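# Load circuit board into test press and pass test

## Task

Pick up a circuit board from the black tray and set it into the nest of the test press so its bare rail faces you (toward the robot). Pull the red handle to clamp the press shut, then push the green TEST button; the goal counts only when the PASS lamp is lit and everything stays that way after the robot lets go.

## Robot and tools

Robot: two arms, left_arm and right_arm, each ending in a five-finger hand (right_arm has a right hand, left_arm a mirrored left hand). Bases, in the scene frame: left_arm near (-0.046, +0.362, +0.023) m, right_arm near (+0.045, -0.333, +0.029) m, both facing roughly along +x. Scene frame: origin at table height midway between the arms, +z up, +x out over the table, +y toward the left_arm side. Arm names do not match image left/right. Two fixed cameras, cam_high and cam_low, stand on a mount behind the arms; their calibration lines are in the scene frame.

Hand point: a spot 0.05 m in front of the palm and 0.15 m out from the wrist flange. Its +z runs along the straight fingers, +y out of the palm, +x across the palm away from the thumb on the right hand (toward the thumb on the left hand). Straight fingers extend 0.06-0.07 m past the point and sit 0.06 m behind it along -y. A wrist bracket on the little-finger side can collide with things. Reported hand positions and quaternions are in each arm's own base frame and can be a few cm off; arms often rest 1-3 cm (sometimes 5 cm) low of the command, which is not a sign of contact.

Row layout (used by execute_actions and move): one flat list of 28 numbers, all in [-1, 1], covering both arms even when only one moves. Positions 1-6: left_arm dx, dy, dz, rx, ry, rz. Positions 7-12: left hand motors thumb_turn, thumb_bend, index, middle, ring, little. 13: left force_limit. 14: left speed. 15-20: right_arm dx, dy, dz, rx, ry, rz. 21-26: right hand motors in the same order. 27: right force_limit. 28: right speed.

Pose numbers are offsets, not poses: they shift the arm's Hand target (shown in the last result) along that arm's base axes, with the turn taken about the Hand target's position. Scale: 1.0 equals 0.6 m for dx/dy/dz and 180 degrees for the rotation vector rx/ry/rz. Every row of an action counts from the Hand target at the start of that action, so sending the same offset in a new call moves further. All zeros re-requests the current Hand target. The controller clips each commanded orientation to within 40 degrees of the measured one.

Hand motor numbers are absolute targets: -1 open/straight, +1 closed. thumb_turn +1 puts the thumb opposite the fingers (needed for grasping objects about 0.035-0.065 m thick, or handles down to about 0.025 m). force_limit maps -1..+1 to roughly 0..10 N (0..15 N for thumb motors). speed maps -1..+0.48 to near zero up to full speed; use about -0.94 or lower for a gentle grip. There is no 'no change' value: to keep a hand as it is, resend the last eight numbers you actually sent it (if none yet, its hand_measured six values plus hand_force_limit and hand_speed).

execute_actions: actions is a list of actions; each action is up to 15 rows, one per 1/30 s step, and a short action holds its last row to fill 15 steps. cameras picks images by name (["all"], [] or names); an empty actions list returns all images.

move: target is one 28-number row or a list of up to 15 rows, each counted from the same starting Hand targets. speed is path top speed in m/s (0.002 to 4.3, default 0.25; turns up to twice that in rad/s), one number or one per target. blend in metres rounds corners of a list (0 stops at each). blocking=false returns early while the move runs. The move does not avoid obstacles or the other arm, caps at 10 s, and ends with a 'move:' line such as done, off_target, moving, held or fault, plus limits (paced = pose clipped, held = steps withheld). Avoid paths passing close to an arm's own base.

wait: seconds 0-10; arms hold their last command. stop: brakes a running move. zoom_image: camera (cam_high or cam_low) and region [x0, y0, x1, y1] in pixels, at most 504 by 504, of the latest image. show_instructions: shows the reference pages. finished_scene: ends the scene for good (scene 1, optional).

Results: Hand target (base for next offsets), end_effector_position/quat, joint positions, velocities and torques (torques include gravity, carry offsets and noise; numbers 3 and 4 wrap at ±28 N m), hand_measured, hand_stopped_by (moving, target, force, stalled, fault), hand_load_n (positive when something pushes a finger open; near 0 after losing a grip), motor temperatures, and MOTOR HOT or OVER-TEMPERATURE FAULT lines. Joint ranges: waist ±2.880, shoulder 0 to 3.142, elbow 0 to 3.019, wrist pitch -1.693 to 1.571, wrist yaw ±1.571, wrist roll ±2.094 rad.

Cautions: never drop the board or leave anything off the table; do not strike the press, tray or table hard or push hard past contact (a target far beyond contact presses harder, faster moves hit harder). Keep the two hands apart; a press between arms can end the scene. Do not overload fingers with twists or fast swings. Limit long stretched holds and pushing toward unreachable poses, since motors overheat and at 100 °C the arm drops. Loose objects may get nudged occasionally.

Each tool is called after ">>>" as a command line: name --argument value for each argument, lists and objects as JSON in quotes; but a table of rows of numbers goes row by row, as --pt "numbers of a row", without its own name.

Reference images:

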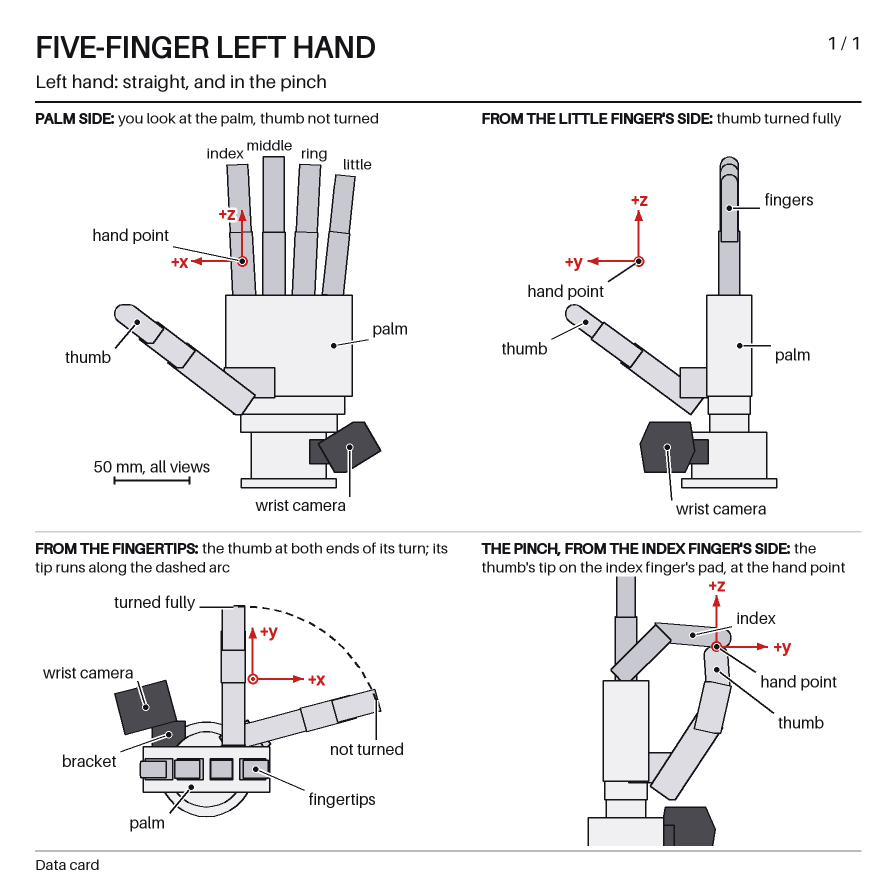

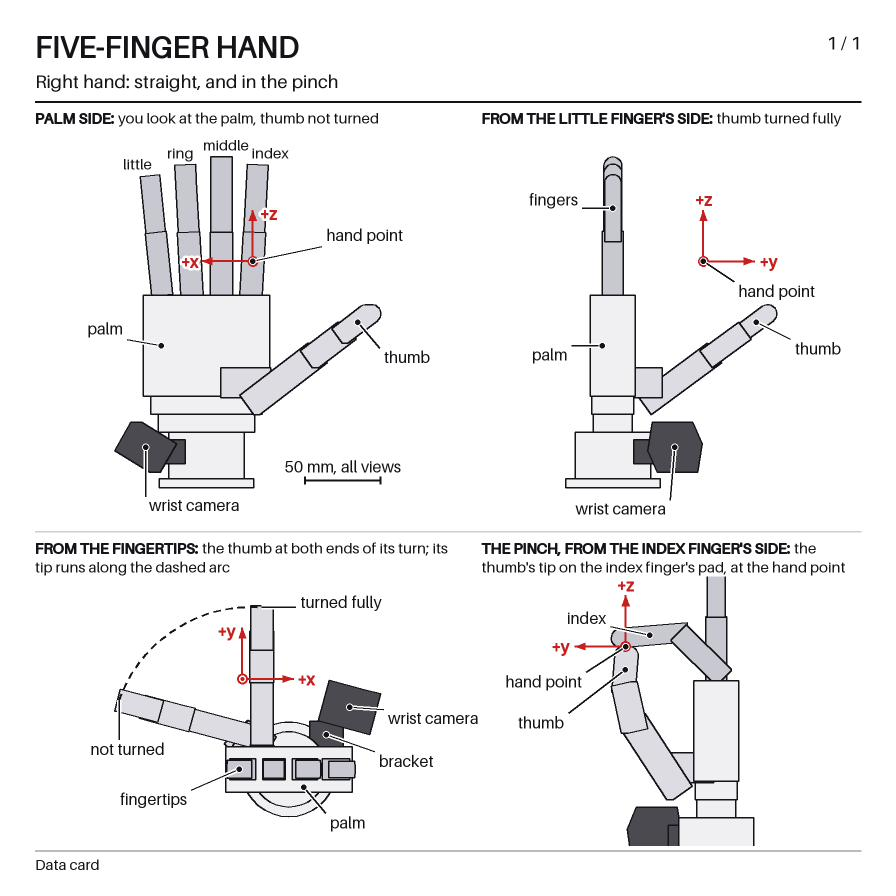

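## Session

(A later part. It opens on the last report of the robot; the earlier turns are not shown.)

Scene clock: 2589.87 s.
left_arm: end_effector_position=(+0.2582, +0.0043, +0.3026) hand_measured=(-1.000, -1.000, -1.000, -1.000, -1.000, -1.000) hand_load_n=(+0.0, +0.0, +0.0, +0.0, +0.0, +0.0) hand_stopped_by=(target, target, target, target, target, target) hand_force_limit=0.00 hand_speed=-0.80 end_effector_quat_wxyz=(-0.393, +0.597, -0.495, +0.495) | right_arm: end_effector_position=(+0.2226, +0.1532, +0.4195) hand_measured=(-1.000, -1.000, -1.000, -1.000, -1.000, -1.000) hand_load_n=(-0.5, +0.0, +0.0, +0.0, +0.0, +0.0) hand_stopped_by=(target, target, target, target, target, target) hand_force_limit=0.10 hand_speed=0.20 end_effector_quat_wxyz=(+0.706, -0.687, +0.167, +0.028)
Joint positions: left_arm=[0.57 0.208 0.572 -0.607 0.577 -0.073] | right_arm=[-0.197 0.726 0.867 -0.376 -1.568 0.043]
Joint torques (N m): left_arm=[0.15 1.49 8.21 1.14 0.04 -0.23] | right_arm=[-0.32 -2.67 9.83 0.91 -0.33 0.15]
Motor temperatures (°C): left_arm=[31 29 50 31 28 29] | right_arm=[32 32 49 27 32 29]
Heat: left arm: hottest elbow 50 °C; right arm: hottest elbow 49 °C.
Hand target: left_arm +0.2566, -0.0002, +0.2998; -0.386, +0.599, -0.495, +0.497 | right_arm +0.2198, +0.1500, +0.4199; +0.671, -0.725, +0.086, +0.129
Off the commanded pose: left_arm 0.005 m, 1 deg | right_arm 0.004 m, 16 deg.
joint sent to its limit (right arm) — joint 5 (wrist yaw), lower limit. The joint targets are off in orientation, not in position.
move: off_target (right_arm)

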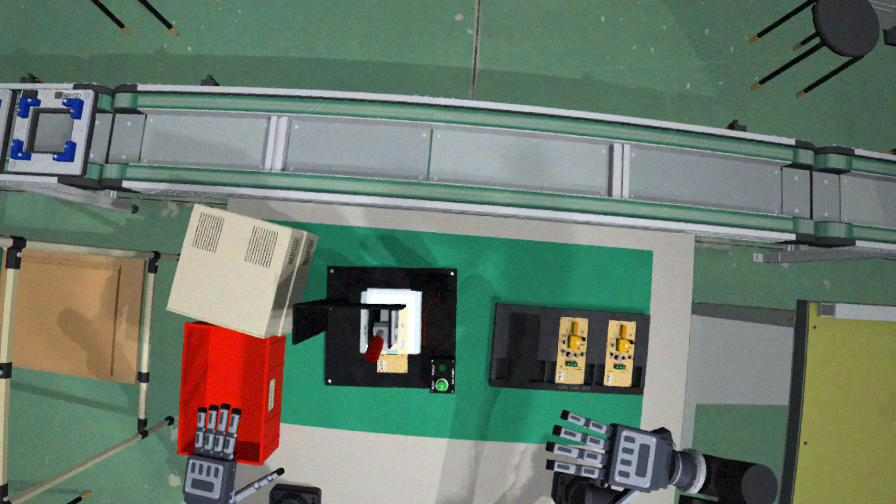

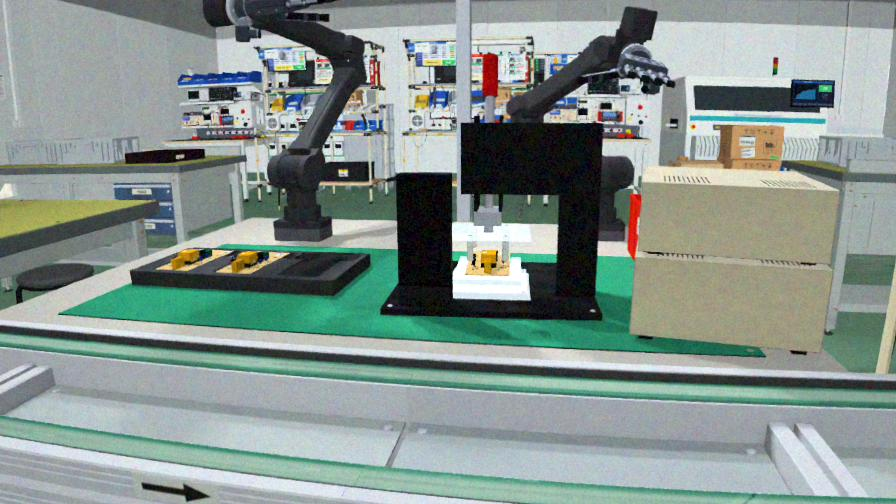

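>>> move --pt "0.0033 -0.4107 -0.033 0.0424 0.4315 -0.0363 -1 -1 -1 -1 -1 -1 0 -0.8 0 0 0 0 0 0 -1 -1 -1 -1 -1 -1 0.1 0.2" --pt "0.0033 -0.4107 -0.2713 0.0424 0.4315 -0.0363 -1 -1 -1 -1 -1 -1 0 -0.8 0 0 0 0 0 0 -1 -1 -1 -1 -1 -1 0.1 0.2" --speed '[0.25,0.15]' --cameras '["cam_low","cam_high"]'

>>> zoom_image --camera "cam_high" --region '[330, 290, 470, 440]'

>>> zoom_image --camera "cam_low" --region '[440, 150, 560, 290]'

Scene clock: 2788.17 s.
left_arm: end_effector_position=(+0.2625, -0.2418, +0.1424) hand_measured=(-1.000, -1.000, -1.000, -1.000, -1.000, -1.000) hand_load_n=(+0.0, +0.0, +0.0, +0.0, +0.0, +0.5) hand_stopped_by=(target, target, target, target, target, target) hand_force_limit=0.00 hand_speed=-0.80 end_effector_quat_wxyz=(-0.002, +0.728, -0.686, +0.002) | right_arm: end_effector_position=(+0.2226, +0.1532, +0.4195) hand_measured=(-1.000, -1.000, -1.000, -1.000, -1.000, -1.000) hand_load_n=(+0.0, +0.0, +0.0, +0.0, +0.0, +0.0) hand_stopped_by=(target, target, target, target, target, target) hand_force_limit=0.10 hand_speed=0.20 end_effector_quat_wxyz=(+0.706, -0.687, +0.168, +0.028)
Joint positions: left_arm=[-0.574 1.371 1.095 -1.29 -0.002 -0.634] | right_arm=[-0.197 0.726 0.867 -0.376 -1.568 0.043]
Joint torques (N m): left_arm=[0.03 -8 6.48 0.38 0.12 -0.22] | right_arm=[-0.44 -2.73 9.81 0.91 -0.33 0.16]
Motor temperatures (°C): left_arm=[31 29 45 31 28 29] | right_arm=[32 31 46 27 32 29]
Heat: left arm: hottest elbow 45 °C; right arm: hottest elbow 46 °C.
Hand target: left_arm +0.2586, -0.2466, +0.1372; +0.000, +0.726, -0.687, +0.000 | right_arm +0.2199, +0.1500, +0.4199; +0.671, -0.725, +0.086, +0.129
Off the commanded pose: left_arm 0.008 m, 0 deg | right_arm 0.004 m, 16 deg.
joint sent to its limit (right arm) — joint 5 (wrist yaw), lower limit. The joint targets are off in orientation, not in position.
move: off_target (right_arm)

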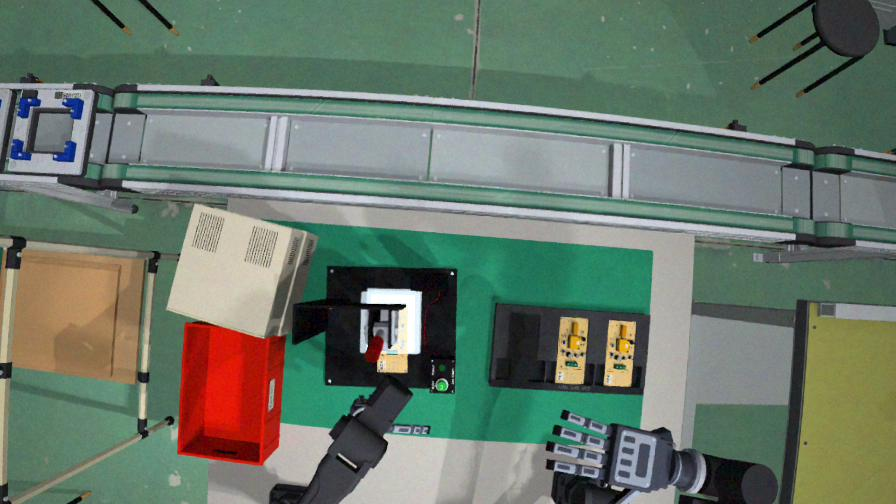

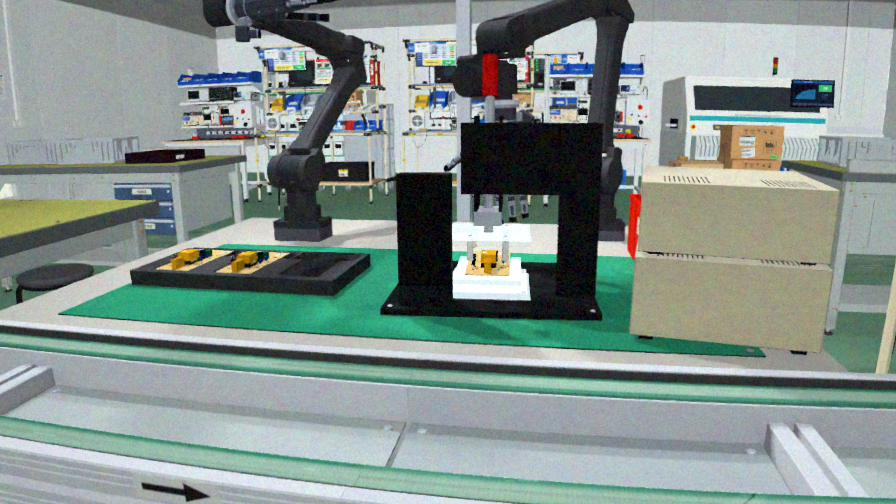

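Scaled by 3.360.

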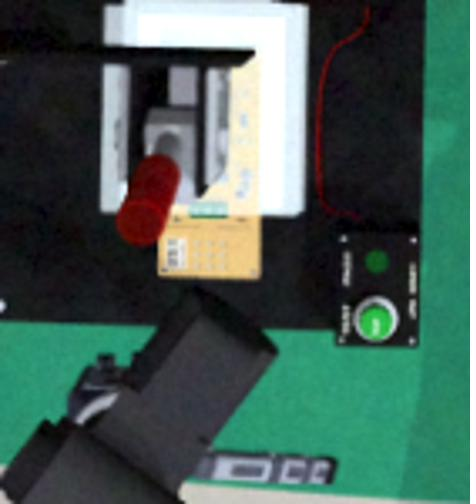

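Scaled by 3.600.

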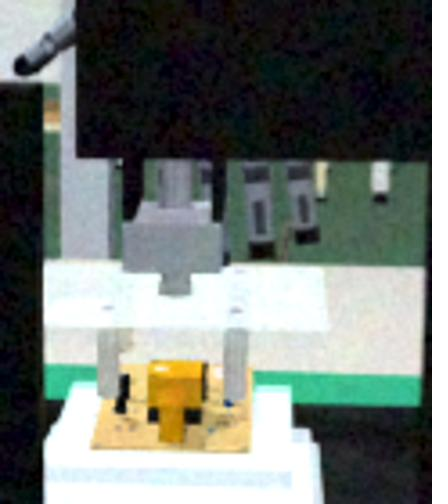

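>>> move --pt "0 -0.006 -0.11 0 0 0 -1 -1 -1 -1 -1 -1 0 -0.8 0 0 0 0 0 0 -1 -1 -1 -1 -1 -1 0.1 0.2" --speed '[0.12]' --cameras '["cam_low","cam_high"]'

>>> zoom_image --camera "cam_high" --region '[350, 330, 430, 410]'

>>> zoom_image --camera "cam_low" --region '[450, 200, 550, 290]'

Scene clock: 2804.90 s.
left_arm: end_effector_position=(+0.2636, -0.2455, +0.0765) hand_measured=(-1.000, -1.000, -1.000, -1.000, -1.000, -1.000) hand_load_n=(+0.0, +0.5, +0.0, +0.0, +0.0, +0.0) hand_stopped_by=(target, target, target, target, target, target) hand_force_limit=0.00 hand_speed=-0.80 end_effector_quat_wxyz=(-0.002, +0.728, -0.685, +0.003) | right_arm: end_effector_position=(+0.2226, +0.1532, +0.4195) hand_measured=(-1.000, -1.000, -1.000, -1.000, -1.000, -1.000) hand_load_n=(-0.5, +0.0, +0.0, -0.5, +0.0, +0.0) hand_stopped_by=(target, target, target, target, target, target) hand_force_limit=0.10 hand_speed=0.20 end_effector_quat_wxyz=(+0.706, -0.687, +0.168, +0.028)
Joint positions: left_arm=[-0.581 1.444 0.983 -1.105 -0.002 -0.641] | right_arm=[-0.197 0.726 0.867 -0.376 -1.568 0.043]
Joint torques (N m): left_arm=[0.09 -8.12 5.98 0.44 0.12 -0.22] | right_arm=[-0.56 -2.84 9.85 0.9 -0.33 0.15]
Heat: left arm: hottest elbow 45 °C; right arm: hottest elbow 46 °C.
Hand target: left_arm +0.2586, -0.2502, +0.0711; +0.000, +0.726, -0.687, +0.000 | right_arm +0.2199, +0.1500, +0.4199; +0.671, -0.725, +0.086, +0.129
Off the commanded pose: left_arm 0.009 m, 0 deg | right_arm 0.004 m, 16 deg.
joint sent to its limit (right arm) — joint 5 (wrist yaw), lower limit. The joint targets are off in orientation, not in position.
move: off_target (right_arm)

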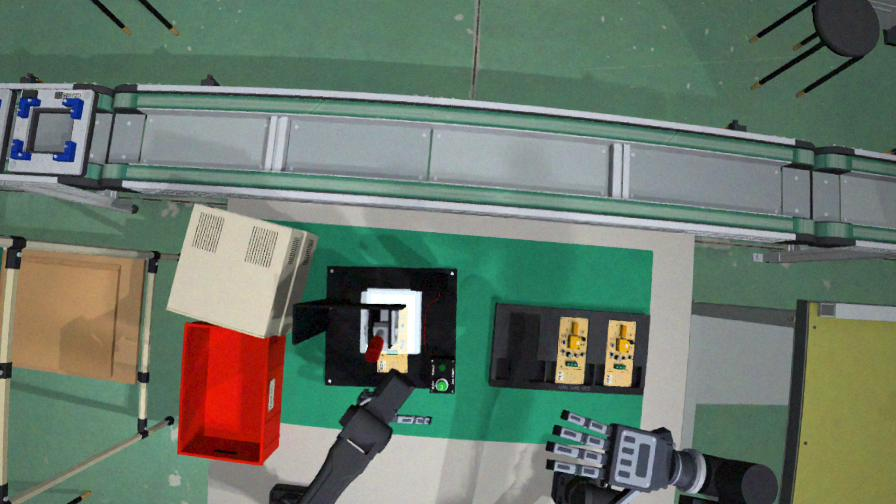

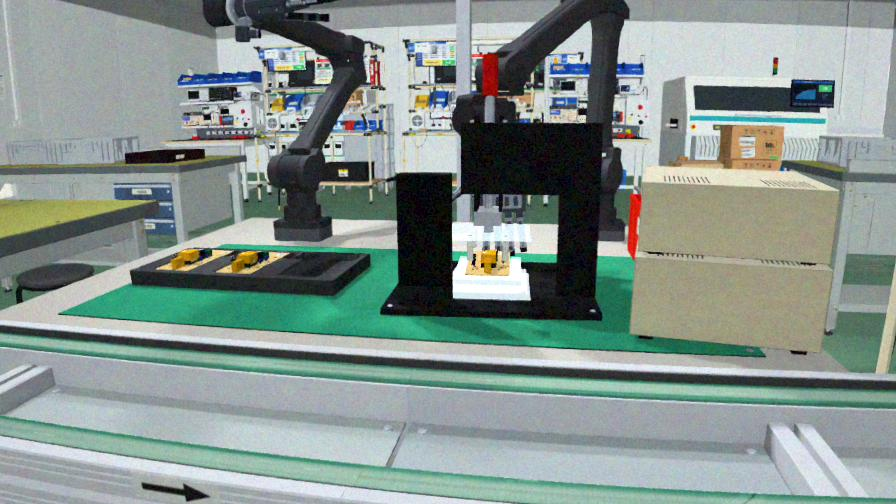

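Scaled by 6.300.

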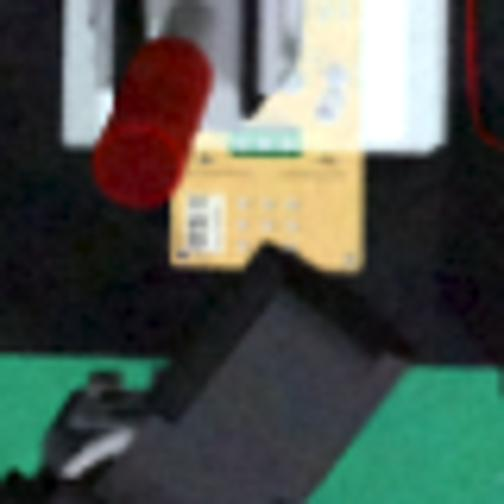

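Scaled by 5.040.

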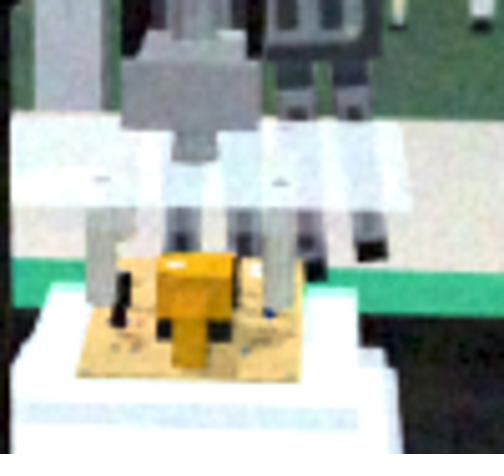

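>>> move --pt "0.055 0.0 0 0 0 0 -1 -1 -1 -1 -1 -1 0 -0.8 0 0 0 0 0 0 -1 -1 -1 -1 -1 -1 0.1 0.2" --speed '[0.06]' --cameras '["cam_low","cam_high"]'

>>> zoom_image --camera "cam_high" --region '[360, 330, 430, 390]'

>>> zoom_image --camera "cam_low" --region '[450, 200, 550, 290]'

Scene clock: 2826.43 s.
left_arm: end_effector_position=(+0.2653, -0.2418, +0.0623) hand_measured=(-1.000, -1.000, -1.000, -1.000, -1.000, -1.000) hand_load_n=(+0.0, +0.0, +0.0, -4.0, +0.0, +0.0) hand_stopped_by=(target, target, target, target, target, target) hand_force_limit=0.00 hand_speed=-0.80 end_effector_quat_wxyz=(+0.004, +0.723, -0.691, -0.021) | right_arm: end_effector_position=(+0.2226, +0.1532, +0.4195) hand_measured=(-1.000, -1.000, -1.000, -1.000, -1.000, -1.000) hand_load_n=(-0.5, +0.0, +0.0, +0.0, +0.0, +0.0) hand_stopped_by=(target, target, target, target, target, target) hand_force_limit=0.10 hand_speed=0.20 end_effector_quat_wxyz=(+0.706, -0.687, +0.168, +0.028)
Joint positions: left_arm=[-0.571 1.498 0.995 -1.111 -0.001 -0.616] | right_arm=[-0.197 0.726 0.867 -0.376 -1.568 0.043]
Joint torques (N m): left_arm=[2.43 -7.71 10.56 0.27 0.03 0.01] | right_arm=[-0.56 -2.78 9.84 0.92 -0.33 0.15]
Heat: left arm: hottest elbow 44 °C; right arm: hottest elbow 46 °C.
Hand target: left_arm +0.2915, -0.2502, +0.0711; +0.000, +0.726, -0.687, +0.000 | right_arm +0.2199, +0.1500, +0.4199; +0.671, -0.725, +0.086, +0.129
Off the commanded pose: left_arm 0.029 m, 3 deg | right_arm 0.004 m, 16 deg.
joint sent to its limit (right arm) — joint 5 (wrist yaw), lower limit. The joint targets are off in orientation, not in position.
move: off_target (left_arm, right_arm)

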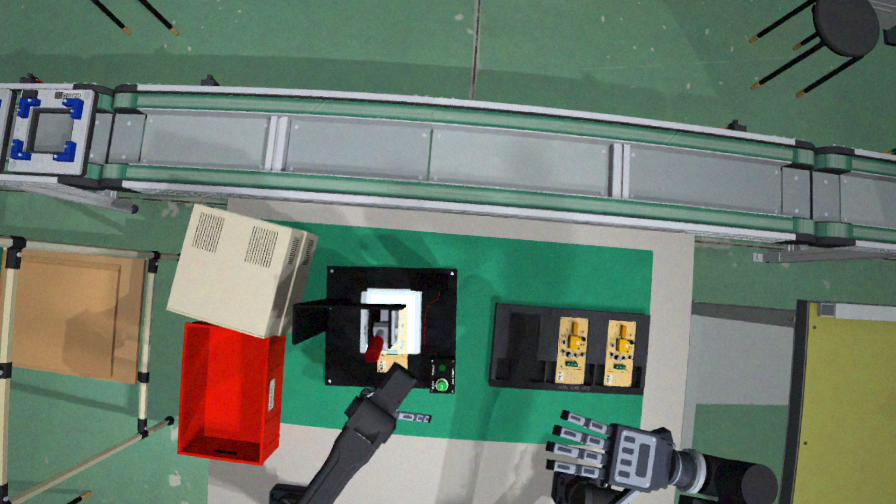

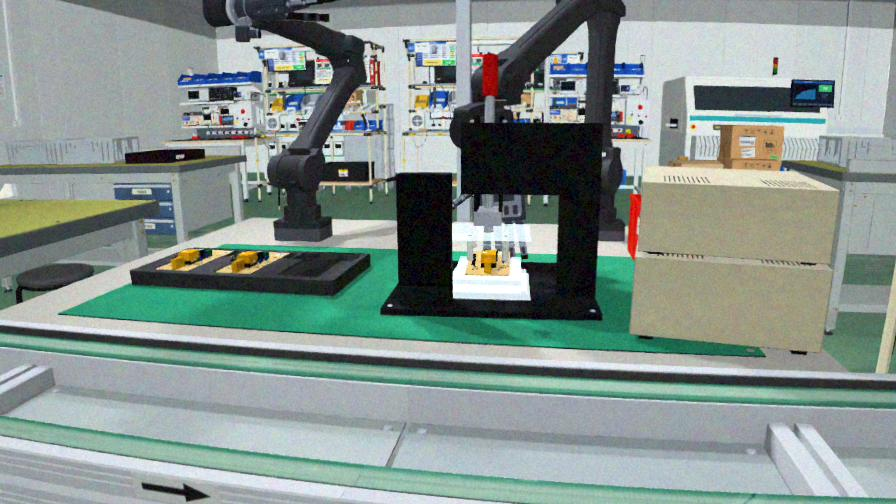

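Scaled by 7.200.

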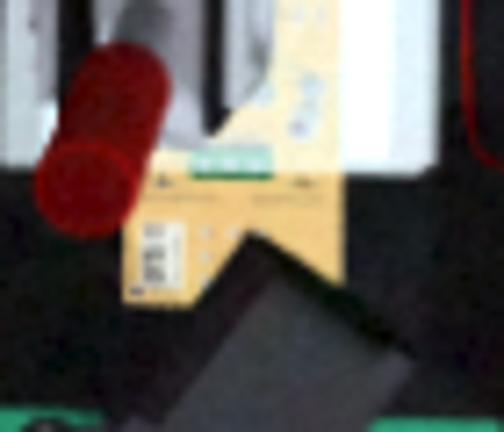

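Scaled by 5.040.

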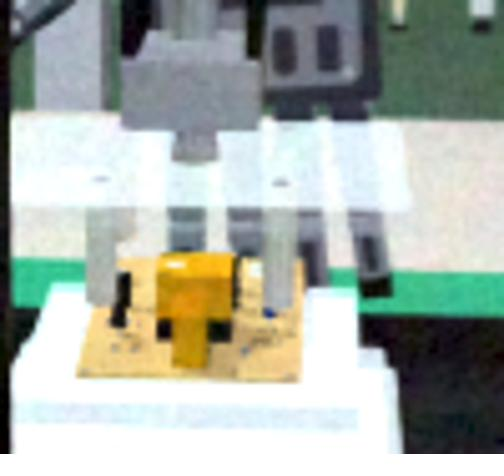

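>>> move --pt "0.0 0.0 0.05 0 0 0 -1 -1 -1 -1 -1 -1 0 -0.8 0 0 0 0 0 0 -1 -1 -1 -1 -1 -1 0.1 0.2" --speed '[0.08]' --cameras '[]'

Scene clock: 2832.23 s.
left_arm: end_effector_position=(+0.2718, -0.2453, +0.0832) hand_measured=(-1.000, -1.000, -1.000, -1.000, -1.000, -1.000) hand_load_n=(+0.0, +0.0, +0.0, +0.0, +0.0, +0.0) hand_stopped_by=(target, target, target, target, target, target) hand_force_limit=0.00 hand_speed=-0.80 end_effector_quat_wxyz=(+0.004, +0.723, -0.690, -0.022) | right_arm: end_effector_position=(+0.2226, +0.1532, +0.4195) hand_measured=(-1.000, -1.000, -1.000, -1.000, -1.000, -1.000) hand_load_n=(+0.0, -0.5, +0.0, +0.0, -0.5, +0.0) hand_stopped_by=(target, target, target, target, target, target) hand_force_limit=0.10 hand_speed=0.20 end_effector_quat_wxyz=(+0.706, -0.687, +0.168, +0.028)
Joint positions: left_arm=[-0.569 1.491 1.048 -1.173 0 -0.616] | right_arm=[-0.197 0.726 0.867 -0.376 -1.568 0.043]
Joint torques (N m): left_arm=[2.32 -9.76 10.33 -0.36 0.02 -0.01] | right_arm=[-0.5 -2.73 9.87 0.9 -0.32 0.14]
Heat: left arm: hottest elbow 45 °C; right arm: hottest elbow 46 °C.
Hand target: left_arm +0.2916, -0.2503, +0.1011; +0.000, +0.726, -0.687, +0.000 | right_arm +0.2199, +0.1500, +0.4199; +0.671, -0.725, +0.086, +0.129
Off the commanded pose: left_arm 0.027 m, 3 deg | right_arm 0.004 m, 16 deg.
joint sent to its limit (right arm) — joint 5 (wrist yaw), lower limit. The joint targets are off in orientation, not in position.
move: off_target (left_arm, right_arm)
No camera images: "cameras" was empty.

>>> move --pt "0.033 0.0 -0.007 0 0 0 -1 -1 -1 -1 -1 -1 0 -0.8 0 0 0 0 0 0 -1 -1 -1 -1 -1 -1 0.1 0.2" --speed '[0.06]' --cameras '["cam_low","cam_high"]'

>>> zoom_image --camera "cam_high" --region '[360, 330, 430, 390]'

>>> zoom_image --camera "cam_low" --region '[450, 200, 550, 290]'

Scene clock: 2841.30 s.
left_arm: end_effector_position=(+0.2901, -0.2447, +0.0843) hand_measured=(-1.000, -1.000, -1.000, -1.000, -1.000, -1.000) hand_load_n=(+0.0, +0.0, +0.0, +0.0, +0.0, +0.0) hand_stopped_by=(target, target, target, target, target, target) hand_force_limit=0.00 hand_speed=-0.80 end_effector_quat_wxyz=(+0.004, +0.725, -0.688, -0.018) | right_arm: end_effector_position=(+0.2226, +0.1532, +0.4195) hand_measured=(-1.000, -1.000, -1.000, -1.000, -1.000, -1.000) hand_load_n=(-0.5, +0.0, +0.0, +0.0, +0.0, +0.0) hand_stopped_by=(target, target, target, target, target, target) hand_force_limit=0.10 hand_speed=0.20 end_effector_quat_wxyz=(+0.706, -0.687, +0.168, +0.028)
Joint positions: left_arm=[-0.543 1.522 1.087 -1.173 0 -0.595] | right_arm=[-0.197 0.726 0.867 -0.376 -1.568 0.043]
Joint torques (N m): left_arm=[2.26 -9 10.58 -0.17 0.03 0.02] | right_arm=[-0.44 -2.73 9.84 0.9 -0.33 0.16]
Heat: left arm: hottest elbow 45 °C; right arm: hottest elbow 46 °C.
Hand target: left_arm +0.3115, -0.2502, +0.0969; +0.000, +0.726, -0.687, +0.000 | right_arm +0.2199, +0.1500, +0.4199; +0.671, -0.725, +0.086, +0.129
Off the commanded pose: left_arm 0.025 m, 2 deg | right_arm 0.004 m, 16 deg.
joint sent to its limit (right arm) — joint 5 (wrist yaw), lower limit. The joint targets are off in orientation, not in position.
move: off_target (left_arm, right_arm)

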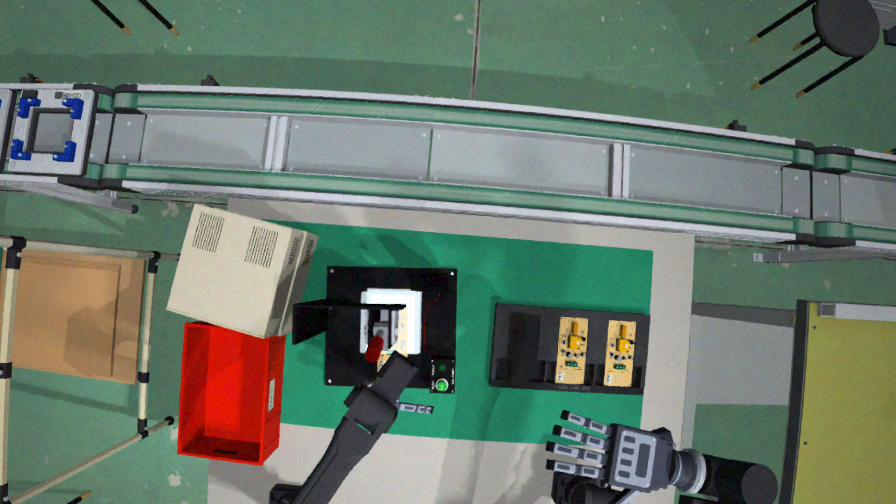

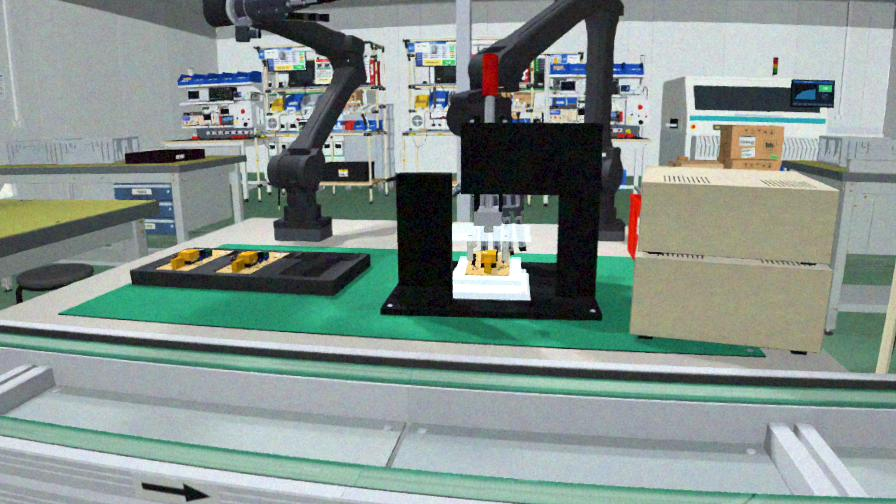

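Scaled by 7.200.

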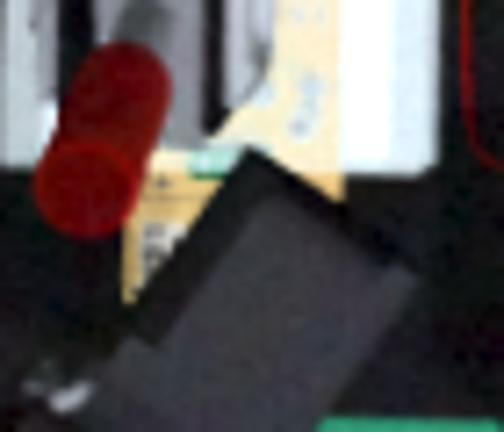

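Scaled by 5.040.

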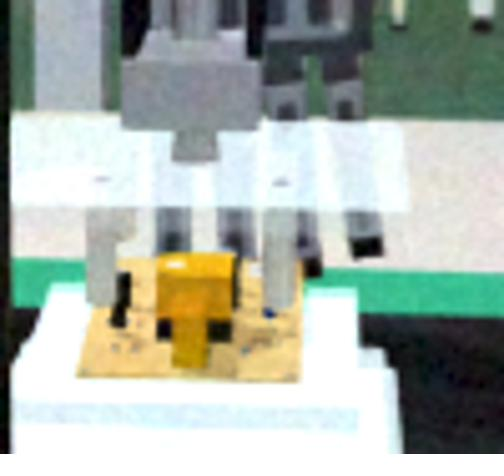

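>>> move --pt "0.01 0.0 -0.003 0 0 0 -1 -1 -1 -1 -1 -1 0 -0.8 0 0 0 0 0 0 -1 -1 -1 -1 -1 -1 0.1 0.2" --speed '[0.04]' --cameras '["cam_low","cam_high"]'

>>> zoom_image --camera "cam_high" --region '[360, 330, 430, 390]'

>>> zoom_image --camera "cam_low" --region '[455, 245, 520, 290]'

Scene clock: 2858.87 s.
left_arm: end_effector_position=(+0.2955, -0.2449, +0.0836) hand_measured=(-1.000, -1.000, -1.000, -1.000, -1.000, -1.000) hand_load_n=(+0.0, +0.0, +0.0, +0.0, +0.0, +0.0) hand_stopped_by=(target, target, target, target, target, target) hand_force_limit=0.00 hand_speed=-0.80 end_effector_quat_wxyz=(+0.004, +0.725, -0.689, -0.018) | right_arm: end_effector_position=(+0.2226, +0.1532, +0.4195) hand_measured=(-1.000, -1.000, -1.000, -1.000, -1.000, -1.000) hand_load_n=(+0.0, +0.0, -0.5, +0.0, +0.0, +0.0) hand_stopped_by=(target, target, target, target, target, target) hand_force_limit=0.10 hand_speed=0.20 end_effector_quat_wxyz=(+0.706, -0.687, +0.168, +0.028)
Joint positions: left_arm=[-0.537 1.535 1.099 -1.173 0 -0.587] | right_arm=[-0.197 0.726 0.867 -0.376 -1.568 0.043]
Joint torques (N m): left_arm=[2.43 -9 10.59 -0.09 0.02 0.05] | right_arm=[-0.5 -2.78 9.83 0.91 -0.32 0.16]
Heat: left arm: hottest elbow 47 °C; right arm: hottest elbow 46 °C.
Hand target: left_arm +0.3175, -0.2502, +0.0951; +0.000, +0.726, -0.687, +0.000 | right_arm +0.2199, +0.1500, +0.4199; +0.671, -0.725, +0.086, +0.129
Off the commanded pose: left_arm 0.025 m, 2 deg | right_arm 0.004 m, 16 deg.
joint sent to its limit (right arm) — joint 5 (wrist yaw), lower limit. The joint targets are off in orientation, not in position.
move: off_target (left_arm, right_arm)

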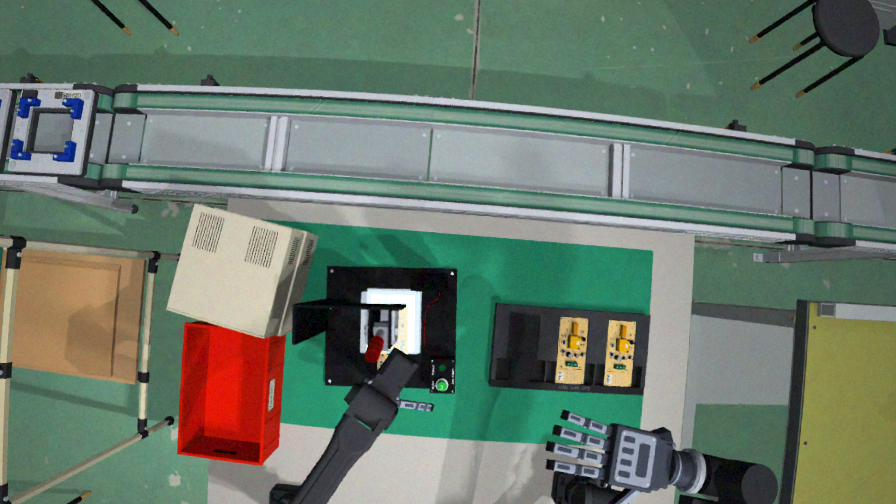

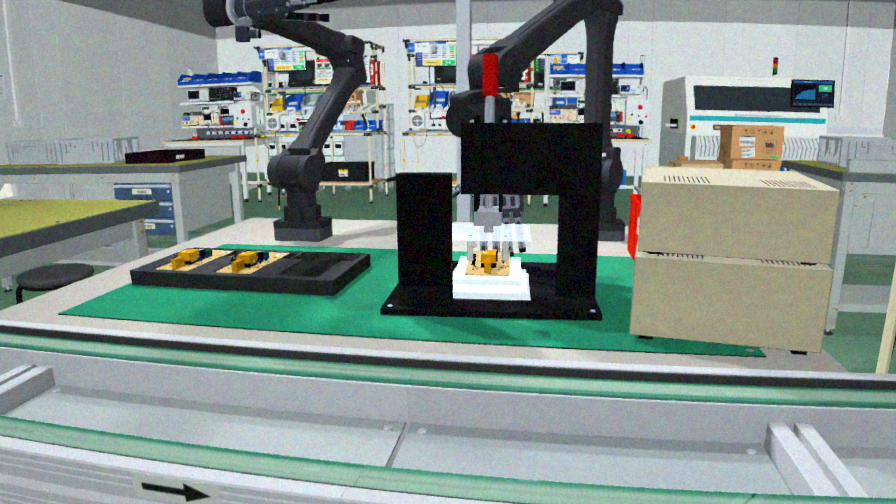

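Scaled by 7.200.

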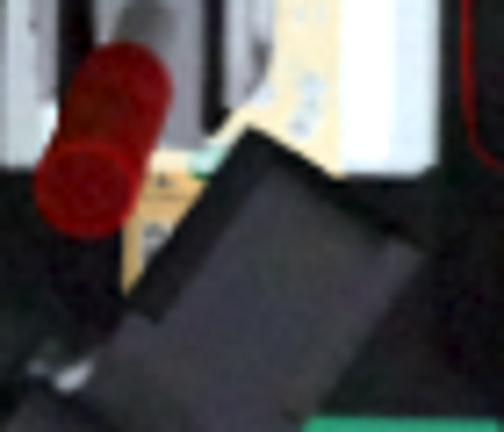

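Scaled by 7.754.

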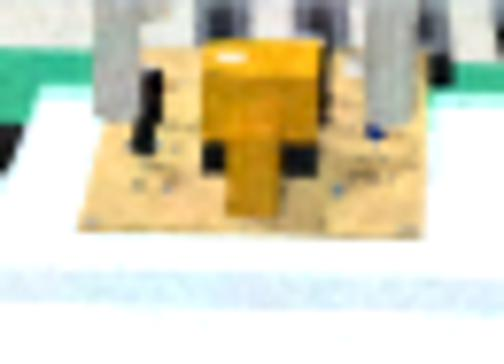

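>>> move --pt "0.0133 0.0 -0.002 0 0 0 -1 -1 -1 -1 -1 -1 0 -0.8 0 0 0 0 0 0 -1 -1 -1 -1 -1 -1 0.1 0.2" --speed '[0.04]' --cameras '["cam_low"]'

>>> zoom_image --camera "cam_low" --region '[455, 245, 520, 290]'

Scene clock: 2871.03 s.
left_arm: end_effector_position=(+0.2986, -0.2447, +0.0833) hand_measured=(-1.000, -1.000, -1.000, -1.000, -1.000, -1.000) hand_load_n=(+0.0, +0.0, +0.0, +0.0, +0.0, +0.0) hand_stopped_by=(target, target, target, target, target, target) hand_force_limit=0.00 hand_speed=-0.80 end_effector_quat_wxyz=(+0.004, +0.723, -0.691, -0.018) | right_arm: end_effector_position=(+0.2226, +0.1532, +0.4195) hand_measured=(-1.000, -1.000, -1.000, -1.000, -1.000, -1.000) hand_load_n=(-0.5, +0.0, +0.0, +0.0, +0.0, +0.0) hand_stopped_by=(target, target, target, target, target, target) hand_force_limit=0.10 hand_speed=0.20 end_effector_quat_wxyz=(+0.706, -0.687, +0.168, +0.028)
Joint positions: left_arm=[-0.533 1.542 1.107 -1.173 -0.001 -0.579] | right_arm=[-0.197 0.726 0.867 -0.376 -1.568 0.043]
Joint torques (N m): left_arm=[2.73 -8.41 11.29 -0.05 0.01 0.06] | right_arm=[-0.56 -2.73 9.84 0.88 -0.32 0.16]
Heat: left arm: hottest elbow 47 °C; right arm: hottest elbow 46 °C.
Hand target: left_arm +0.3255, -0.2502, +0.0939; +0.000, +0.726, -0.687, +0.000 | right_arm +0.2199, +0.1500, +0.4199; +0.671, -0.725, +0.086, +0.129
Off the commanded pose: left_arm 0.029 m, 2 deg | right_arm 0.004 m, 16 deg.
joint sent to its limit (right arm) — joint 5 (wrist yaw), lower limit. The joint targets are off in orientation, not in position.
move: off_target (left_arm, right_arm)
Images, in order (width x height): cam_low 896x504.

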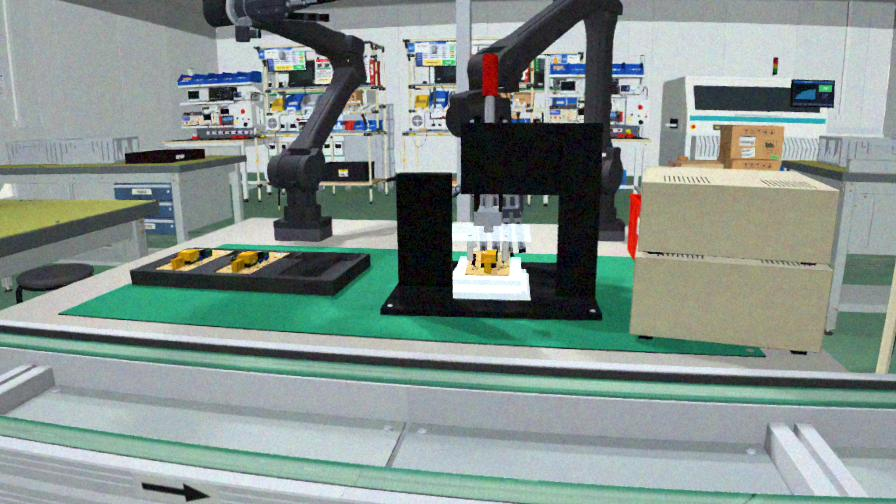

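Scaled by 7.754.

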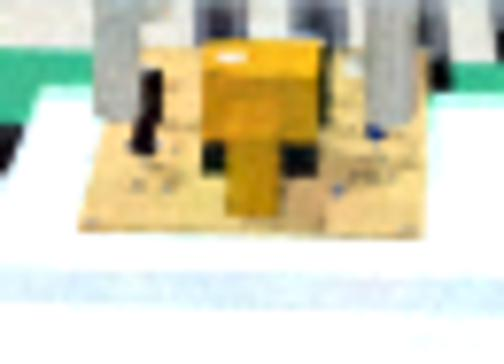

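>>> move --pt "0.0267 0.0 0.0 0 0 0 -1 -1 -1 -1 -1 -1 0 -0.8 0 0 0 0 0 0 -1 -1 -1 -1 -1 -1 0.1 0.2" --speed '[0.04]' --cameras '["cam_low","cam_high"]'

>>> zoom_image --camera "cam_low" --region '[455, 245, 520, 290]'

>>> zoom_image --camera "cam_high" --region '[360, 330, 430, 390]'

Scene clock: 2881.13 s.
left_arm: end_effector_position=(+0.2962, -0.2424, +0.0853) hand_measured=(-1.000, -1.000, -1.000, -1.000, -1.000, -1.000) hand_load_n=(+0.0, +0.0, +0.0, +0.0, +0.0, +0.0) hand_stopped_by=(target, target, target, target, target, target) hand_force_limit=0.00 hand_speed=-0.80 end_effector_quat_wxyz=(+0.006, +0.717, -0.697, -0.025) | right_arm: end_effector_position=(+0.2226, +0.1532, +0.4195) hand_measured=(-1.000, -1.000, -1.000, -1.000, -1.000, -1.000) hand_load_n=(+0.0, +0.0, +0.0, +0.0, +0.0, +0.0) hand_stopped_by=(target, target, target, target, target, target) hand_force_limit=0.10 hand_speed=0.20 end_effector_quat_wxyz=(+0.706, -0.687, +0.168, +0.028)
Joint positions: left_arm=[-0.533 1.544 1.113 -1.192 -0.001 -0.561] | right_arm=[-0.197 0.726 0.867 -0.376 -1.568 0.043]
Joint torques (N m): left_arm=[3.84 -6.3 13.53 0.27 -0.02 0.05] | right_arm=[-0.5 -2.78 9.83 0.92 -0.32 0.16]
Heat: left arm: hottest elbow 48 °C; right arm: hottest elbow 46 °C.
Hand target: left_arm +0.3413, -0.2502, +0.0939; +0.000, +0.726, -0.687, +0.000 | right_arm +0.2199, +0.1500, +0.4199; +0.671, -0.725, +0.086, +0.129
Off the commanded pose: left_arm 0.047 m, 3 deg | right_arm 0.004 m, 16 deg.
joint sent to its limit (right arm) — joint 5 (wrist yaw), lower limit. The joint targets are off in orientation, not in position.
move: off_target (left_arm, right_arm)

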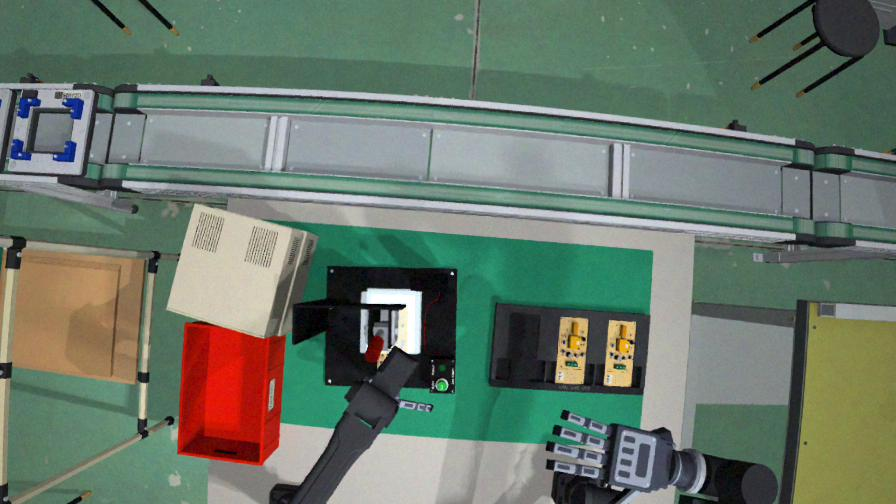

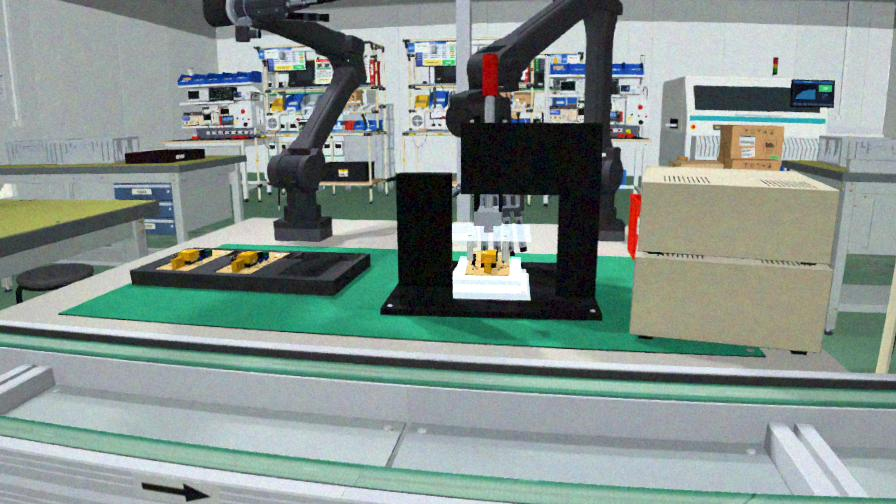

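Scaled by 7.754.

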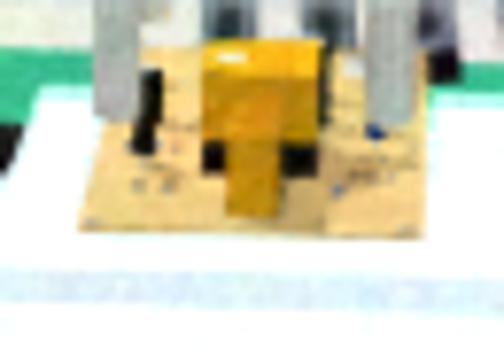

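Scaled by 7.200.

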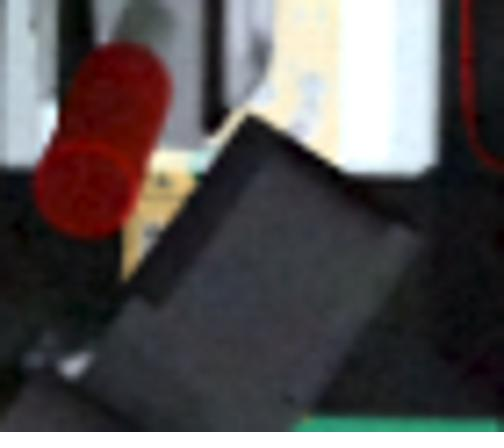

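>>> move --pt "-0.1667 0 0 0 0 0 -1 -1 -1 -1 -1 -1 0 -0.8 0 0 0 0 0 0 -1 -1 -1 -1 -1 -1 0.1 0.2" --pt "-0.1667 0.05 0.25 0 0 0 -1 -1 -1 -1 -1 -1 0 -0.8 0 0 0 0 0 0 -1 -1 -1 -1 -1 -1 0.1 0.2" --pt "-0.1411 0.4167 0.3433 0 0 0 -1 -1 -1 -1 -1 -1 0 -0.8 0 0 0 0 0 0 -1 -1 -1 -1 -1 -1 0.1 0.2" --speed '[0.1,0.2,0.25]' --blend '[0.01,0.04,0]' --cameras '["all"]'

Scene clock: 2938.50 s.
left_arm: end_effector_position=(+0.2467, -0.0051, +0.2804) hand_measured=(-1.000, -1.000, -1.000, -1.000, -1.000, -1.000) hand_load_n=(+0.0, +0.0, +0.0, +0.0, +0.0, +0.0) hand_stopped_by=(target, target, target, target, target, target) hand_force_limit=0.00 hand_speed=-0.80 end_effector_quat_wxyz=(-0.006, +0.725, -0.689, +0.008) | right_arm: end_effector_position=(+0.2226, +0.1532, +0.4195) hand_measured=(-1.000, -1.000, -1.000, -1.000, -1.000, -1.000) hand_load_n=(-0.5, +0.0, +0.0, +0.0, +0.0, +0.0) hand_stopped_by=(target, target, target, target, target, target) hand_force_limit=0.10 hand_speed=0.20 end_effector_quat_wxyz=(+0.706, -0.687, +0.168, +0.028)
Joint positions: left_arm=[0.097 1.132 1.256 -1.676 0.003 0.047] | right_arm=[-0.197 0.726 0.867 -0.376 -1.568 0.043]
Joint torques (N m): left_arm=[2.08 -5.3 11.88 -0.27 0.15 0.05] | right_arm=[-0.44 -2.78 9.83 0.91 -0.32 0.16]
Motor temperatures (°C): left_arm=[31 30 55 31 28 29] | right_arm=[32 30 46 27 31 29]
Heat: left arm: hottest elbow 55 °C; right arm: hottest elbow 46 °C.
Hand target: left_arm +0.2566, -0.0002, +0.2998; +0.000, +0.726, -0.687, +0.000 | right_arm +0.2199, +0.1500, +0.4199; +0.671, -0.725, +0.086, +0.129
Off the commanded pose: left_arm 0.022 m, 1 deg | right_arm 0.004 m, 16 deg.
joint sent to its limit (left arm) — joint 4 (wrist pitch), lower limit. The joint targets are off in orientation, not in position.
joint sent to its limit (right arm) — joint 5 (wrist yaw), lower limit. The joint targets are off in orientation, not in position.
move: off_target (left_arm, right_arm)

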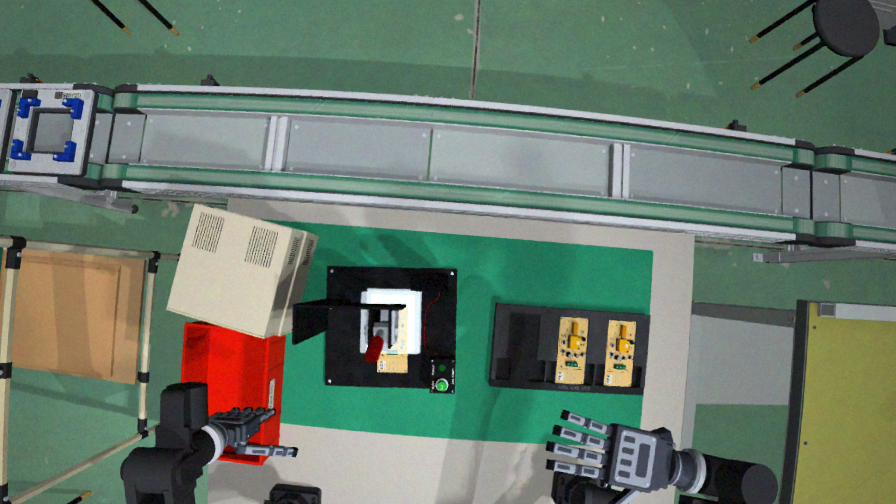

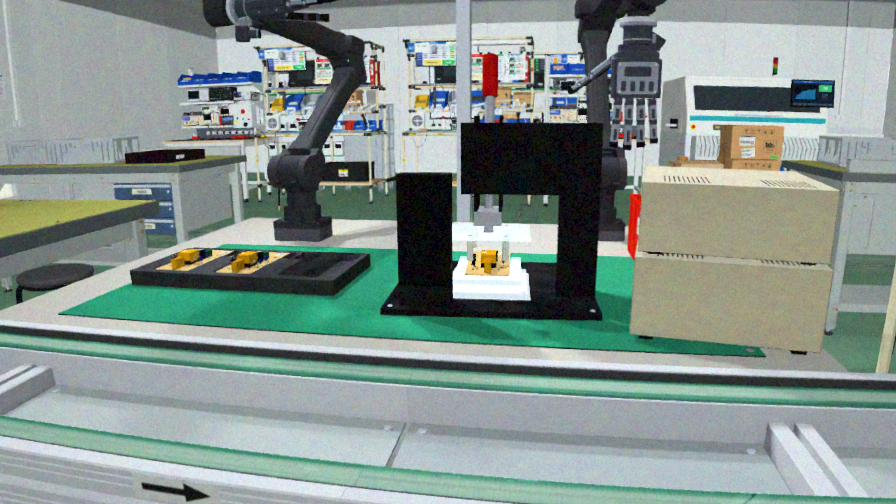

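>>> zoom_image --camera "cam_high" --region '[320, 260, 460, 400]'

>>> zoom_image --camera "cam_low" --region '[430, 180, 560, 310]'

Scaled by 3.600.

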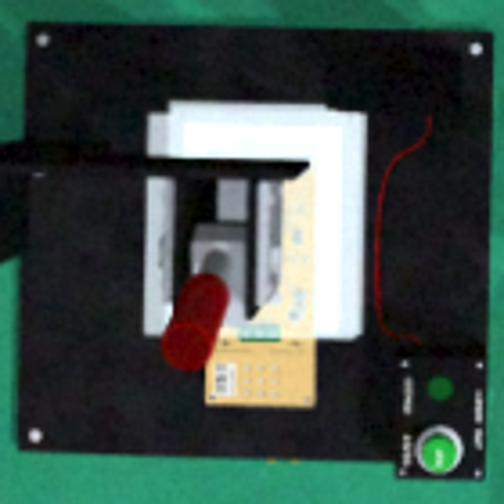

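Scaled by 3.877.

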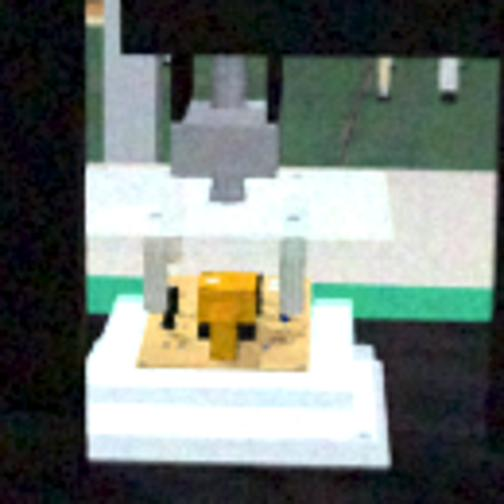

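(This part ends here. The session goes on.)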